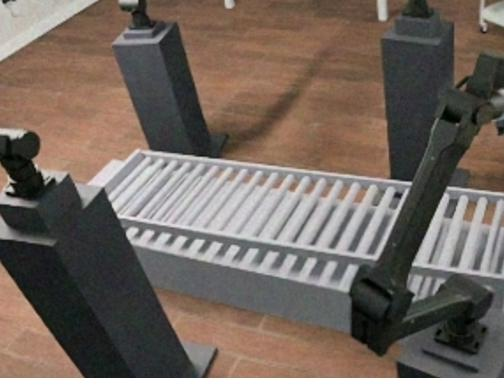

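move(arm2={"joints": {"joint6_rad": -1.5, "hand_thumb_cmc": -0.571, "hand_index_mcp": -0.07, "hand_index_pip": -0.296, "hand_index_dip": -0.17, "hand_middle_mcp": -0.07, "hand_middle_pip": -0.296, "hand_middle_dip": -0.17, "hand_ring_mcp": -0.07, "hand_ring_pip": -0.296, "hand_ring_dip": -0.17}, "min_time_s": 1.5}, arm3={"joints": {"joint6_rad": -1.5, "hand_thumb_cmc": -0.571, "hand_index_mcp": -0.07, "hand_index_pip": -0.296, "hand_index_dip": -0.17, "hand_middle_mcp": -0.07, "hand_middle_pip": -0.296, "hand_middle_dip": -0.17, "hand_ring_mcp": -0.07, "hand_ring_pip": -0.296, "hand_ring_dip": -0.17}, "min_time_s": 1.5}, arm6={"joints": {"joint1_rad": 0.3, "joint6_rad": -1.5, "hand_thumb_cmc": -0.571, "hand_index_mcp": -0.07, "hand_index_pip": -0.296, "hand_index_dip": -0.17, "hand_middle_mcp": -0.07, "hand_middle_pip": -0.296, "hand_middle_dip": -0.17, "hand_ring_mcp": -0.07, "hand_ring_pip": -0.296, "hand_ring_dip": -0.17}, "min_time_s": 1.5}, arm1={"target": [-1.82, 0.12, 1.10, 0.4056, 0.5792, -0.5792, 0.4056], "speed": 0.35, "joints": {"hand_thumb_cmc": -0.571, "hand_index_mcp": -0.07, "hand_index_pip": -0.296, "hand_index_dip": -0.17, "hand_middle_mcp": -0.07, "hand_middle_pip": -0.296, "hand_middle_dip": -0.17, "hand_ring_mcp": -0.07, "hand_ring_pip": -0.296, "hand_ring_dip": -0.17}}, arm5={"target": [0.35, -0.30, 1.05, 0.4056, -0.5792, -0.5792, -0.4056], "speed": 0.35, "joints": {"hand_thumb_cmc": -0.571, "hand_index_mcp": -0.07, "hand_index_pip": -0.296, "hand_index_dip": -0.17, "hand_middle_mcp": -0.07, "hand_middle_pip": -0.296, "hand_middle_dip": -0.17, "hand_ring_mcp": -0.07, "hand_ring_pip": -0.296, "hand_ring_dip": -0.17}})

move(arm1={"target": [-1.71, 0.04, 0.72, 0.4056, 0.5792, -0.5792, 0.4056], "speed": 0.3}, arm2={"target": [-0.48, 0.06, 0.71, 0.4056, 0.5792, 0.5792, -0.4056], "speed": 0.35}, arm3={"target": [0.95, 0.33, 1.05, 0.4056, 0.5792, 0.5792, -0.4056], "speed": 0.35}, cameras=["cam_high", "arm1_cam_wrist", "arm2_cam_wrist", "arm4_cam_wrist"])

zoom_image(camera="cam_high", region=[380, 180, 580, 330])

Scene clock: 8.67 s.
Joint torques (N m): arm1=[-0.44 -10.87 12.62 3 0.05 -0.32] | arm2=[0.03 2.08 10.71 1.78 -0.15 0.11] | arm3=[1.9 -0.21 9.76 1.54 -0.14 0.11] | arm4=[0.73 1.55 9.92 2.03 0.17 -0.15] | arm5=[0.97 -1.96 5.3 3.54 0.19 -0.21] | arm6=[-0.85 2.61 8.88 2.29 -0.12 0.27]
Heat: arm1: hottest joint3_rad 36 °C; arm2: hottest joint3_rad 33 °C; arm3: hottest joint3_rad 36 °C; arm4: hottest joint2_rad 31 °C; arm5: hottest joint2_rad 31 °C; arm6: hottest joint3_rad 31 °C.
move: arm1 off_target; arm2 done; arm3 done; arm5 done; arm6 done
Joint velocities: within noise
arm1.joint_positions: joint1_rad=-0.690 joint2_rad=+1.449 joint3_rad=+0.739 joint4_rad=+0.244 joint5_rad=-0.483 joint6_rad=+1.364 hand_index_mcp=-0.060 hand_index_abd=+0.001 hand_index_pip=-0.292 hand_index_dip=-0.167 hand_middle_mcp=-0.061 hand_middle_abd=+0.001 hand_middle_pip=-0.292 hand_middle_dip=-0.167 hand_ring_mcp=-0.062 hand_ring_abd=+0.001 hand_ring_pip=-0.292 hand_ring_dip=-0.167 hand_thumb_cmc=-0.553 hand_thumb_axl=+0.677 hand_thumb_mcp=+0.226 hand_thumb_ipl=+0.168 hand_current_limit=+0.400 hand_speed=-0.600
arm1.joint_status: all done
arm1.hand_state: goal,goal,goal,goal,goal,goal,goal,goal,goal,goal,goal,goal,goal,goal,goal,goal
arm1.index_mcp_current_ma: 30
arm1.index_abd_current_ma: 1
arm1.index_pip_current_ma: 10
arm1.index_dip_current_ma: 7
arm1.middle_mcp_current_ma: 28
arm1.middle_abd_current_ma: 1
arm1.middle_pip_current_ma: 10
arm1.middle_dip_current_ma: 7
arm1.ring_mcp_current_ma: 26
arm1.ring_abd_current_ma: 1
arm1.ring_pip_current_ma: 11
arm1.ring_dip_current_ma: 6
arm1.thumb_cmc_current_ma: 57
arm1.thumb_axl_current_ma: -2
arm1.thumb_mcp_current_ma: 0
arm1.thumb_ipl_current_ma: -1
arm1.hand_goal_index_mcp: -0.070
arm1.hand_goal_index_abd: 0.000
arm1.hand_goal_index_pip: -0.296
arm1.hand_goal_index_dip: -0.170
arm1.hand_goal_middle_mcp: -0.070
arm1.hand_goal_middle_abd: 0.000
arm1.hand_goal_middle_pip: -0.296
arm1.hand_goal_middle_dip: -0.170
arm1.hand_goal_ring_mcp: -0.070
arm1.hand_goal_ring_abd: 0.000
arm1.hand_goal_ring_pip: -0.296
arm1.hand_goal_ring_dip: -0.170
arm1.hand_goal_thumb_cmc: -0.570
arm1.hand_goal_thumb_axl: 0.678
arm1.hand_goal_thumb_mcp: 0.226
arm1.hand_goal_thumb_ipl: 0.168
arm1.hand: x=-1.8078 y=+0.1366 z=+1.0739 quat_wxyz=(+0.382, +0.588, -0.591, +0.399) (m; scene frame)
arm1.hand_target: x=-1.8191 y=+0.1216 z=+1.1005 quat_wxyz=(+0.406, +0.579, -0.579, +0.406) (m; scene frame)
arm1.hand_status: off_target (0.033 m and 3.3 deg from the pose sent, 0.494 m and 35.6 deg at the start)
arm2.joint_positions: joint1_rad=-0.241 joint2_rad=+0.573 joint3_rad=+1.400 joint4_rad=-1.199 joint5_rad=+0.033 joint6_rad=-1.490 hand_index_mcp=-0.060 hand_index_abd=+0.000 hand_index_pip=-0.294 hand_index_dip=-0.168 hand_middle_mcp=-0.062 hand_middle_abd=+0.000 hand_middle_pip=-0.293 hand_middle_dip=-0.168 hand_ring_mcp=-0.062 hand_ring_abd=+0.000 hand_ring_pip=-0.294 hand_ring_dip=-0.168 hand_thumb_cmc=-0.576 hand_thumb_axl=+0.677 hand_thumb_mcp=+0.226 hand_thumb_ipl=+0.168 hand_current_limit=+0.400 hand_speed=-0.600
arm2.joint_status: all done
arm2.hand_state: goal,goal,goal,goal,goal,goal,goal,goal,goal,goal,goal,goal,goal,goal,goal,goal
arm2.index_mcp_current_ma: 7
arm2.index_abd_current_ma: 0
arm2.index_pip_current_ma: 1
arm2.index_dip_current_ma: 1
arm2.middle_mcp_current_ma: 5
arm2.middle_abd_current_ma: 0
arm2.middle_pip_current_ma: 1
arm2.middle_dip_current_ma: 1
arm2.ring_mcp_current_ma: 6
arm2.ring_abd_current_ma: 0
arm2.ring_pip_current_ma: 1
arm2.ring_dip_current_ma: 1
arm2.thumb_cmc_current_ma: -3
arm2.thumb_axl_current_ma: 0
arm2.thumb_mcp_current_ma: 0
arm2.thumb_ipl_current_ma: 0
arm2.hand_goal_index_mcp: -0.070
arm2.hand_goal_index_abd: 0.000
arm2.hand_goal_index_pip: -0.296
arm2.hand_goal_index_dip: -0.170
arm2.hand_goal_middle_mcp: -0.070
arm2.hand_goal_middle_abd: 0.000
arm2.hand_goal_middle_pip: -0.296
arm2.hand_goal_middle_dip: -0.170
arm2.hand_goal_ring_mcp: -0.070
arm2.hand_goal_ring_abd: 0.000
arm2.hand_goal_ring_pip: -0.296
arm2.hand_goal_ring_dip: -0.170
arm2.hand_goal_thumb_cmc: -0.570
arm2.hand_goal_thumb_axl: 0.678
arm2.hand_goal_thumb_mcp: 0.226
arm2.hand_goal_thumb_ipl: 0.168
arm2.hand: x=-0.2681 y=+0.4132 z=+1.3460 quat_wxyz=(+0.306, +0.716, +0.414, -0.472) (m; scene frame)
arm2.hand_target: x=-0.2657 y=+0.4174 z=+1.3579 quat_wxyz=(+0.310, +0.707, +0.413, -0.483) (m; scene frame)
arm2.hand_status: not commanded
arm3.joint_positions: joint1_rad=-0.010 joint2_rad=+0.619 joint3_rad=+1.341 joint4_rad=-1.145 joint5_rad=-0.054 joint6_rad=-1.492 hand_index_mcp=-0.061 hand_index_abd=+0.000 hand_index_pip=-0.294 hand_index_dip=-0.167 hand_middle_mcp=-0.059 hand_middle_abd=+0.000 hand_middle_pip=-0.293 hand_middle_dip=-0.168 hand_ring_mcp=-0.061 hand_ring_abd=+0.000 hand_ring_pip=-0.293 hand_ring_dip=-0.168 hand_thumb_cmc=-0.576 hand_thumb_axl=+0.677 hand_thumb_mcp=+0.226 hand_thumb_ipl=+0.168 hand_current_limit=+0.400 hand_speed=-0.600
arm3.joint_status: all done
arm3.hand_state: goal,goal,goal,goal,goal,goal,goal,goal,goal,goal,goal,goal,goal,goal,goal,goal
arm3.index_mcp_current_ma: 31
arm3.index_abd_current_ma: 1
arm3.index_pip_current_ma: 6
arm3.index_dip_current_ma: 7
arm3.middle_mcp_current_ma: 37
arm3.middle_abd_current_ma: 1
arm3.middle_pip_current_ma: 7
arm3.middle_dip_current_ma: 6
arm3.ring_mcp_current_ma: 33
arm3.ring_abd_current_ma: 1
arm3.ring_pip_current_ma: 8
arm3.ring_dip_current_ma: 6
arm3.thumb_cmc_current_ma: -18
arm3.thumb_axl_current_ma: -2
arm3.thumb_mcp_current_ma: -1
arm3.thumb_ipl_current_ma: -1
arm3.hand_goal_index_mcp: -0.070
arm3.hand_goal_index_abd: 0.000
arm3.hand_goal_index_pip: -0.296
arm3.hand_goal_index_dip: -0.170
arm3.hand_goal_middle_mcp: -0.070
arm3.hand_goal_middle_abd: 0.000
arm3.hand_goal_middle_pip: -0.296
arm3.hand_goal_middle_dip: -0.170
arm3.hand_goal_ring_mcp: -0.070
arm3.hand_goal_ring_abd: 0.000
arm3.hand_goal_ring_pip: -0.296
arm3.hand_goal_ring_dip: -0.170
arm3.hand_goal_thumb_cmc: -0.570
arm3.hand_goal_thumb_axl: 0.678
arm3.hand_goal_thumb_mcp: 0.226
arm3.hand_goal_thumb_ipl: 0.168
arm3.hand: x=+1.0853 y=+0.4266 z=+1.5936 quat_wxyz=(+0.429, +0.585, +0.601, -0.335) (m; scene frame)
arm3.hand_target: x=+1.0850 y=+0.4315 z=+1.6087 quat_wxyz=(+0.438, +0.576, +0.597, -0.346) (m; scene frame)
arm3.hand_status: not commanded
arm4: as last shown
arm4.joint_positions: joint1_rad=-0.085 joint2_rad=+0.621 joint3_rad=+1.390 joint4_rad=-1.303 joint5_rad=+0.094 joint6_rad=+1.170 hand_index_mcp=+0.755 hand_index_abd=+0.000 hand_index_pip=+0.577 hand_index_dip=+0.696 hand_middle_mcp=+0.754 hand_middle_abd=+0.000 hand_middle_pip=+0.577 hand_middle_dip=+0.696 hand_ring_mcp=+0.754 hand_ring_abd=+0.000 hand_ring_pip=+0.577 hand_ring_dip=+0.696 hand_thumb_cmc=+0.715 hand_thumb_axl=+0.677 hand_thumb_mcp=+0.226 hand_thumb_ipl=+0.168 hand_current_limit=+0.400 hand_speed=-0.600
arm4.index_mcp_current_ma: 1
arm4.index_abd_current_ma: 1
arm4.index_pip_current_ma: 2
arm4.middle_mcp_current_ma: 1
arm4.middle_abd_current_ma: 1
arm4.middle_pip_current_ma: 2
arm4.ring_mcp_current_ma: 1
arm4.ring_abd_current_ma: 1
arm4.ring_pip_current_ma: 2
arm4.thumb_cmc_current_ma: 1
arm4.thumb_axl_current_ma: -2
arm4.thumb_mcp_current_ma: -1
arm4.thumb_ipl_current_ma: -1
arm5.joint_positions: joint1_rad=-0.094 joint2_rad=+1.224 joint3_rad=+0.233 joint4_rad=+0.648 joint5_rad=-0.142 joint6_rad=+1.501 hand_index_mcp=-0.063 hand_index_abd=+0.000 hand_index_pip=-0.292 hand_index_dip=-0.167 hand_middle_mcp=-0.062 hand_middle_abd=+0.000 hand_middle_pip=-0.291 hand_middle_dip=-0.168 hand_ring_mcp=-0.062 hand_ring_abd=+0.000 hand_ring_pip=-0.292 hand_ring_dip=-0.168 hand_thumb_cmc=-0.554 hand_thumb_axl=+0.677 hand_thumb_mcp=+0.225 hand_thumb_ipl=+0.168 hand_current_limit=+0.400 hand_speed=-0.600
arm5.joint_status: all done
arm5.hand_state: goal,goal,goal,goal,goal,goal,goal,goal,goal,goal,goal,goal,goal,goal,goal,goal
arm5.index_mcp_current_ma: 23
arm5.index_abd_current_ma: 0
arm5.index_pip_current_ma: 10
arm5.index_dip_current_ma: 7
arm5.middle_mcp_current_ma: 23
arm5.middle_abd_current_ma: 0
arm5.middle_pip_current_ma: 12
arm5.middle_dip_current_ma: 6
arm5.ring_mcp_current_ma: 25
arm5.ring_abd_current_ma: 0
arm5.ring_pip_current_ma: 10
arm5.ring_dip_current_ma: 6
arm5.thumb_cmc_current_ma: 53
arm5.thumb_axl_current_ma: -2
arm5.thumb_mcp_current_ma: -2
arm5.thumb_ipl_current_ma: -1
arm5.hand_goal_index_mcp: -0.070
arm5.hand_goal_index_abd: 0.000
arm5.hand_goal_index_pip: -0.296
arm5.hand_goal_index_dip: -0.170
arm5.hand_goal_middle_mcp: -0.070
arm5.hand_goal_middle_abd: 0.000
arm5.hand_goal_middle_pip: -0.296
arm5.hand_goal_middle_dip: -0.170
arm5.hand_goal_ring_mcp: -0.070
arm5.hand_goal_ring_abd: 0.000
arm5.hand_goal_ring_pip: -0.296
arm5.hand_goal_ring_dip: -0.170
arm5.hand_goal_thumb_cmc: -0.570
arm5.hand_goal_thumb_axl: 0.678
arm5.hand_goal_thumb_mcp: 0.226
arm5.hand_goal_thumb_ipl: 0.168
arm5.hand: x=+0.3545 y=-0.2983 z=+1.0574 quat_wxyz=(-0.402, +0.575, +0.580, +0.413) (m; scene frame)
arm5.hand_target: x=+0.3500 y=-0.3001 z=+1.0502 quat_wxyz=(-0.406, +0.579, +0.579, +0.405) (m; scene frame)
arm5.hand_status: done (0.009 m and 1.0 deg from the pose sent, 0.483 m and 34.6 deg at the start)
arm6.joint_positions: joint1_rad=+0.292 joint2_rad=+0.593 joint3_rad=+1.448 joint4_rad=-1.391 joint5_rad=-0.050 joint6_rad=-1.491 hand_index_mcp=-0.058 hand_index_abd=+0.001 hand_index_pip=-0.293 hand_index_dip=-0.167 hand_middle_mcp=-0.059 hand_middle_abd=+0.001 hand_middle_pip=-0.292 hand_middle_dip=-0.168 hand_ring_mcp=-0.059 hand_ring_abd=+0.000 hand_ring_pip=-0.292 hand_ring_dip=-0.168 hand_thumb_cmc=-0.577 hand_thumb_axl=+0.677 hand_thumb_mcp=+0.226 hand_thumb_ipl=+0.168 hand_current_limit=+0.400 hand_speed=-0.600
arm6.joint_status: all done
arm6.hand_state: goal,goal,goal,goal,goal,goal,goal,goal,goal,goal,goal,goal,goal,goal,goal,goal
arm6.index_mcp_current_ma: 7
arm6.index_abd_current_ma: 0
arm6.index_pip_current_ma: 1
arm6.index_dip_current_ma: 1
arm6.middle_mcp_current_ma: 6
arm6.middle_abd_current_ma: 0
arm6.middle_pip_current_ma: 1
arm6.middle_dip_current_ma: 0
arm6.ring_mcp_current_ma: 6
arm6.ring_abd_current_ma: 0
arm6.ring_pip_current_ma: 1
arm6.ring_dip_current_ma: 0
arm6.thumb_cmc_current_ma: -2
arm6.thumb_axl_current_ma: 0
arm6.thumb_mcp_current_ma: 0
arm6.thumb_ipl_current_ma: 0
arm6.hand_goal_index_mcp: -0.070
arm6.hand_goal_index_abd: 0.000
arm6.hand_goal_index_pip: -0.296
arm6.hand_goal_index_dip: -0.170
arm6.hand_goal_middle_mcp: -0.070
arm6.hand_goal_middle_abd: 0.000
arm6.hand_goal_middle_pip: -0.296
arm6.hand_goal_middle_dip: -0.170
arm6.hand_goal_ring_mcp: -0.070
arm6.hand_goal_ring_abd: 0.000
arm6.hand_goal_ring_pip: -0.296
arm6.hand_goal_ring_dip: -0.170
arm6.hand_goal_thumb_cmc: -0.570
arm6.hand_goal_thumb_axl: 0.678
arm6.hand_goal_thumb_mcp: 0.226
arm6.hand_goal_thumb_ipl: 0.168
arm6.hand: x=-1.0047 y=-0.4839 z=+1.3326 quat_wxyz=(+0.256, -0.697, +0.515, +0.429) (m; scene frame)
arm6.hand_target: x=-1.0049 y=-0.4895 z=+1.3427 quat_wxyz=(+0.262, -0.696, +0.505, +0.438) (m; scene frame)
arm6.hand_status: not commanded
pictures: none

Scene clock: 12.37 s.
Joint torques (N m): arm1=[0.03 -17.08 3.54 3.03 0.16 -0.33] | arm2=[-0.21 -14.27 8.54 1.78 -0.65 0.15] | arm3=[0.32 -5.95 2.54 1.99 -0.53 0.33] | arm4=[0.44 1.26 9.92 2.02 0.17 -0.13] | arm5=[1.26 -1.44 5.27 3.44 0.15 -0.22] | arm6=[-0.85 2.55 8.88 2.28 -0.12 0.26]
Heat: arm1: hottest joint3_rad 36 °C; arm2: hottest joint3_rad 34 °C; arm3: hottest joint3_rad 36 °C; arm4: hottest joint2_rad 31 °C; arm5: hottest joint2_rad 31 °C; arm6: hottest joint3_rad 31 °C.
move: arm1 done; arm2 off_target; arm3 off_target
Joint velocities: within noise
arm1.joint_positions: joint1_rad=-0.395 joint2_rad=+2.564 joint3_rad=+0.990 joint4_rad=+1.185 joint5_rad=-0.203 joint6_rad=+1.484 hand_index_mcp=-0.062 hand_index_abd=+0.001 hand_index_pip=-0.292 hand_index_dip=-0.167 hand_middle_mcp=-0.063 hand_middle_abd=+0.001 hand_middle_pip=-0.292 hand_middle_dip=-0.167 hand_ring_mcp=-0.063 hand_ring_abd=+0.001 hand_ring_pip=-0.292 hand_ring_dip=-0.167 hand_thumb_cmc=-0.553 hand_thumb_axl=+0.677 hand_thumb_mcp=+0.226 hand_thumb_ipl=+0.168 hand_current_limit=+0.400 hand_speed=-0.600
arm1.joint_status: not commanded
arm1.hand_state: goal,goal,goal,goal,goal,goal,goal,goal,goal,goal,goal,goal,goal,goal,goal,goal
arm1.index_mcp_current_ma: 23
arm1.index_abd_current_ma: 1
arm1.index_pip_current_ma: 10
arm1.index_dip_current_ma: 7
arm1.middle_mcp_current_ma: 22
arm1.middle_abd_current_ma: 1
arm1.middle_pip_current_ma: 10
arm1.middle_dip_current_ma: 7
arm1.ring_mcp_current_ma: 20
arm1.ring_abd_current_ma: 1
arm1.ring_pip_current_ma: 11
arm1.ring_dip_current_ma: 6
arm1.thumb_cmc_current_ma: 57
arm1.thumb_axl_current_ma: -2
arm1.thumb_mcp_current_ma: 0
arm1.thumb_ipl_current_ma: -1
arm1.hand_goal_index_mcp: -0.070
arm1.hand_goal_index_abd: 0.000
arm1.hand_goal_index_pip: -0.296
arm1.hand_goal_index_dip: -0.170
arm1.hand_goal_middle_mcp: -0.070
arm1.hand_goal_middle_abd: 0.000
arm1.hand_goal_middle_pip: -0.296
arm1.hand_goal_middle_dip: -0.170
arm1.hand_goal_ring_mcp: -0.070
arm1.hand_goal_ring_abd: 0.000
arm1.hand_goal_ring_pip: -0.296
arm1.hand_goal_ring_dip: -0.170
arm1.hand_goal_thumb_cmc: -0.570
arm1.hand_goal_thumb_axl: 0.678
arm1.hand_goal_thumb_mcp: 0.226
arm1.hand_goal_thumb_ipl: 0.168
arm1.hand: x=-1.7103 y=+0.0460 z=+0.7194 quat_wxyz=(+0.399, +0.585, -0.582, +0.399) (m; scene frame)
arm1.hand_target: x=-1.7099 y=+0.0403 z=+0.7199 quat_wxyz=(+0.405, +0.579, -0.579, +0.406) (m; scene frame)
arm1.hand_status: done (0.006 m and 1.3 deg from the pose sent, 0.380 m and 3.4 deg at the start)
arm2.joint_positions: joint1_rad=-0.440 joint2_rad=+2.228 joint3_rad=+1.096 joint4_rad=+0.693 joint5_rad=-0.588 joint6_rad=-1.789 hand_index_mcp=-0.064 hand_index_abd=+0.000 hand_index_pip=-0.294 hand_index_dip=-0.168 hand_middle_mcp=-0.065 hand_middle_abd=+0.000 hand_middle_pip=-0.293 hand_middle_dip=-0.168 hand_ring_mcp=-0.064 hand_ring_abd=+0.000 hand_ring_pip=-0.294 hand_ring_dip=-0.168 hand_thumb_cmc=-0.577 hand_thumb_axl=+0.677 hand_thumb_mcp=+0.226 hand_thumb_ipl=+0.168 hand_current_limit=+0.400 hand_speed=-0.600
arm2.joint_status: not commanded
arm2.hand_state: goal,goal,goal,goal,goal,goal,goal,goal,goal,goal,goal,goal,goal,goal,goal,goal
arm2.index_mcp_current_ma: 4
arm2.index_abd_current_ma: 0
arm2.index_pip_current_ma: 1
arm2.index_dip_current_ma: 1
arm2.middle_mcp_current_ma: 3
arm2.middle_abd_current_ma: 0
arm2.middle_pip_current_ma: 1
arm2.middle_dip_current_ma: 1
arm2.ring_mcp_current_ma: 3
arm2.ring_abd_current_ma: 0
arm2.ring_pip_current_ma: 1
arm2.ring_dip_current_ma: 1
arm2.thumb_cmc_current_ma: -4
arm2.thumb_axl_current_ma: 0
arm2.thumb_mcp_current_ma: 0
arm2.thumb_ipl_current_ma: 0
arm2.hand_goal_index_mcp: -0.070
arm2.hand_goal_index_abd: 0.000
arm2.hand_goal_index_pip: -0.296
arm2.hand_goal_index_dip: -0.170
arm2.hand_goal_middle_mcp: -0.070
arm2.hand_goal_middle_abd: 0.000
arm2.hand_goal_middle_pip: -0.296
arm2.hand_goal_middle_dip: -0.170
arm2.hand_goal_ring_mcp: -0.070
arm2.hand_goal_ring_abd: 0.000
arm2.hand_goal_ring_pip: -0.296
arm2.hand_goal_ring_dip: -0.170
arm2.hand_goal_thumb_cmc: -0.570
arm2.hand_goal_thumb_axl: 0.678
arm2.hand_goal_thumb_mcp: 0.226
arm2.hand_goal_thumb_ipl: 0.168
arm2.hand: x=-0.4742 y=+0.0692 z=+0.7081 quat_wxyz=(+0.404, +0.590, +0.578, -0.393) (m; scene frame)
arm2.hand_target: x=-0.4799 y=+0.0604 z=+0.7101 quat_wxyz=(+0.405, +0.579, +0.579, -0.406) (m; scene frame)
arm2.hand_status: off_target (0.011 m and 1.9 deg from the pose sent, 0.758 m and 28.3 deg at the start)
arm3.joint_positions: joint1_rad=-0.603 joint2_rad=+1.732 joint3_rad=+0.150 joint4_rad=+1.151 joint5_rad=-0.489 joint6_rad=-1.786 hand_index_mcp=-0.063 hand_index_abd=+0.000 hand_index_pip=-0.294 hand_index_dip=-0.167 hand_middle_mcp=-0.061 hand_middle_abd=+0.000 hand_middle_pip=-0.293 hand_middle_dip=-0.168 hand_ring_mcp=-0.062 hand_ring_abd=+0.000 hand_ring_pip=-0.293 hand_ring_dip=-0.168 hand_thumb_cmc=-0.576 hand_thumb_axl=+0.677 hand_thumb_mcp=+0.226 hand_thumb_ipl=+0.168 hand_current_limit=+0.400 hand_speed=-0.600
arm3.joint_status: not commanded
arm3.hand_state: goal,goal,goal,goal,goal,goal,goal,goal,goal,goal,goal,goal,goal,goal,goal,goal
arm3.index_mcp_current_ma: 24
arm3.index_abd_current_ma: 1
arm3.index_pip_current_ma: 6
arm3.index_dip_current_ma: 7
arm3.middle_mcp_current_ma: 30
arm3.middle_abd_current_ma: 0
arm3.middle_pip_current_ma: 7
arm3.middle_dip_current_ma: 6
arm3.ring_mcp_current_ma: 27
arm3.ring_abd_current_ma: 1
arm3.ring_pip_current_ma: 8
arm3.ring_dip_current_ma: 6
arm3.thumb_cmc_current_ma: -19
arm3.thumb_axl_current_ma: -2
arm3.thumb_mcp_current_ma: -1
arm3.thumb_ipl_current_ma: -1
arm3.hand_goal_index_mcp: -0.070
arm3.hand_goal_index_abd: 0.000
arm3.hand_goal_index_pip: -0.296
arm3.hand_goal_index_dip: -0.170
arm3.hand_goal_middle_mcp: -0.070
arm3.hand_goal_middle_abd: 0.000
arm3.hand_goal_middle_pip: -0.296
arm3.hand_goal_middle_dip: -0.170
arm3.hand_goal_ring_mcp: -0.070
arm3.hand_goal_ring_abd: 0.000
arm3.hand_goal_ring_pip: -0.296
arm3.hand_goal_ring_dip: -0.170
arm3.hand_goal_thumb_cmc: -0.570
arm3.hand_goal_thumb_axl: 0.678
arm3.hand_goal_thumb_mcp: 0.226
arm3.hand_goal_thumb_ipl: 0.168
arm3.hand: x=+0.9582 y=+0.3371 z=+1.0457 quat_wxyz=(+0.402, +0.581, +0.587, -0.394) (m; scene frame)
arm3.hand_target: x=+0.9500 y=+0.3302 z=+1.0500 quat_wxyz=(+0.405, +0.579, +0.579, -0.406) (m; scene frame)
arm3.hand_status: off_target (0.012 m and 1.7 deg from the pose sent, 0.568 m and 9.0 deg at the start)
arm4, arm5, arm6: as last shown
arm5.joint_positions: joint1_rad=-0.094 joint2_rad=+1.224 joint3_rad=+0.233 joint4_rad=+0.648 joint5_rad=-0.141 joint6_rad=+1.501 hand_index_mcp=-0.063 hand_index_abd=+0.000 hand_index_pip=-0.292 hand_index_dip=-0.167 hand_middle_mcp=-0.062 hand_middle_abd=+0.000 hand_middle_pip=-0.291 hand_middle_dip=-0.168 hand_ring_mcp=-0.062 hand_ring_abd=+0.000 hand_ring_pip=-0.292 hand_ring_dip=-0.168 hand_thumb_cmc=-0.554 hand_thumb_axl=+0.677 hand_thumb_mcp=+0.225 hand_thumb_ipl=+0.168 hand_current_limit=+0.400 hand_speed=-0.600
arm5.hand: x=+0.3546 y=-0.2984 z=+1.0574 quat_wxyz=(-0.402, +0.575, +0.580, +0.413) (m; scene frame)
arm5.hand_target: x=+0.3500 y=-0.3001 z=+1.0502 quat_wxyz=(-0.405, +0.579, +0.579, +0.405) (m; scene frame)
pictures: arm1_cam_wrist, arm2_cam_wrist, arm4_cam_wrist, cam_high
camera_calibration:
arm1_cam_wrist: T_world_to_cam=[[-0.620792, 0.249898, -0.743081, -0.498673], [0.497301, 0.858258, -0.126828, 0.850405], [0.606061, -0.448268, -0.657074, 1.65597], [0, 0, 0, 1]] pos_world=[-1.73609, 0.137067, 0.825392]
arm2_cam_wrist: T_world_to_cam=[[0.582367, -0.273261, 0.765622, -0.21301], [-0.561158, 0.546295, 0.621822, -0.797202], [-0.588176, -0.791764, 0.164801, -0.217183], [0, 0, 0, 1]] pos_world=[-0.451048, 0.205343, 0.694595]
arm4_cam_wrist: T_world_to_cam=[[0.926674, -0.185876, -0.326689, -1.18525], [-0.242984, -0.959375, -0.143385, 0.167273], [-0.286765, 0.212251, -0.934192, 1.98243], [0, 0, 0, 1]] pos_world=[1.70748, -0.480604, 1.48875]

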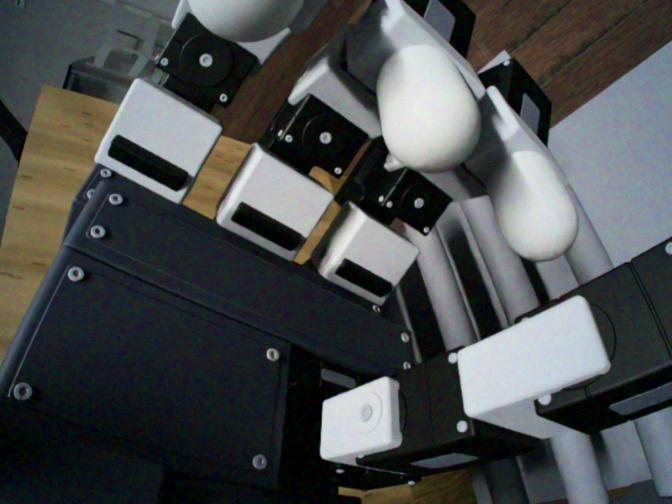

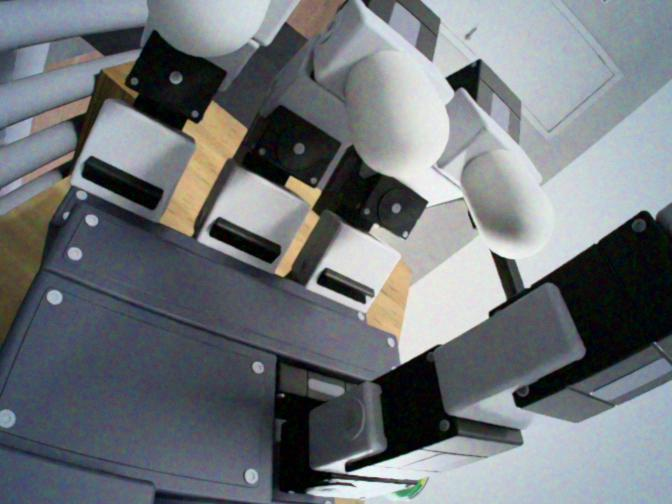

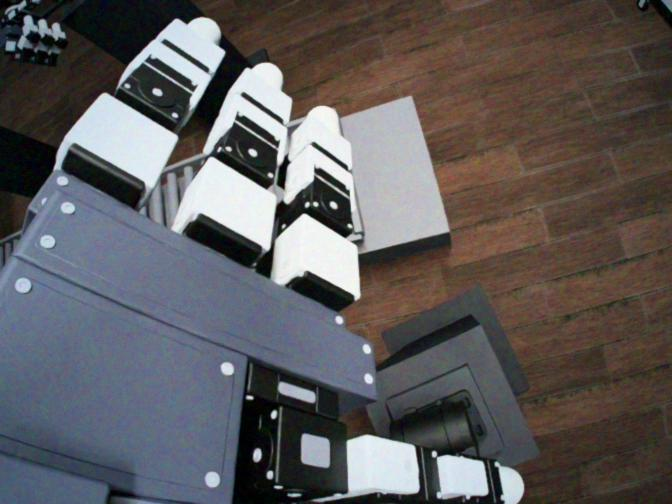

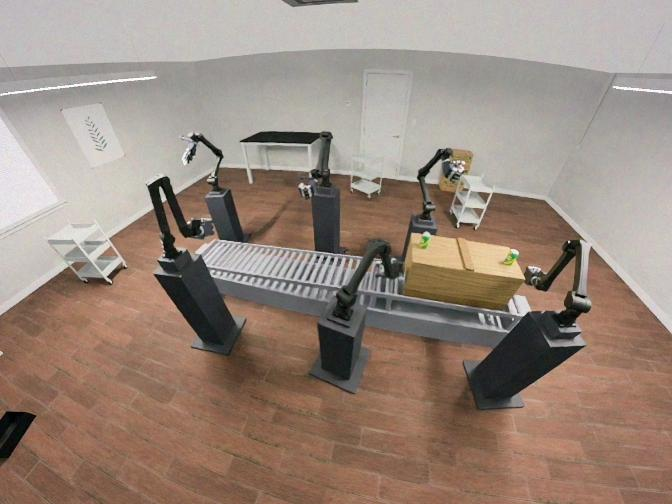

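Scaled by 2.520 from the camera's 672x504 image, which has a finer 960x720 frame.

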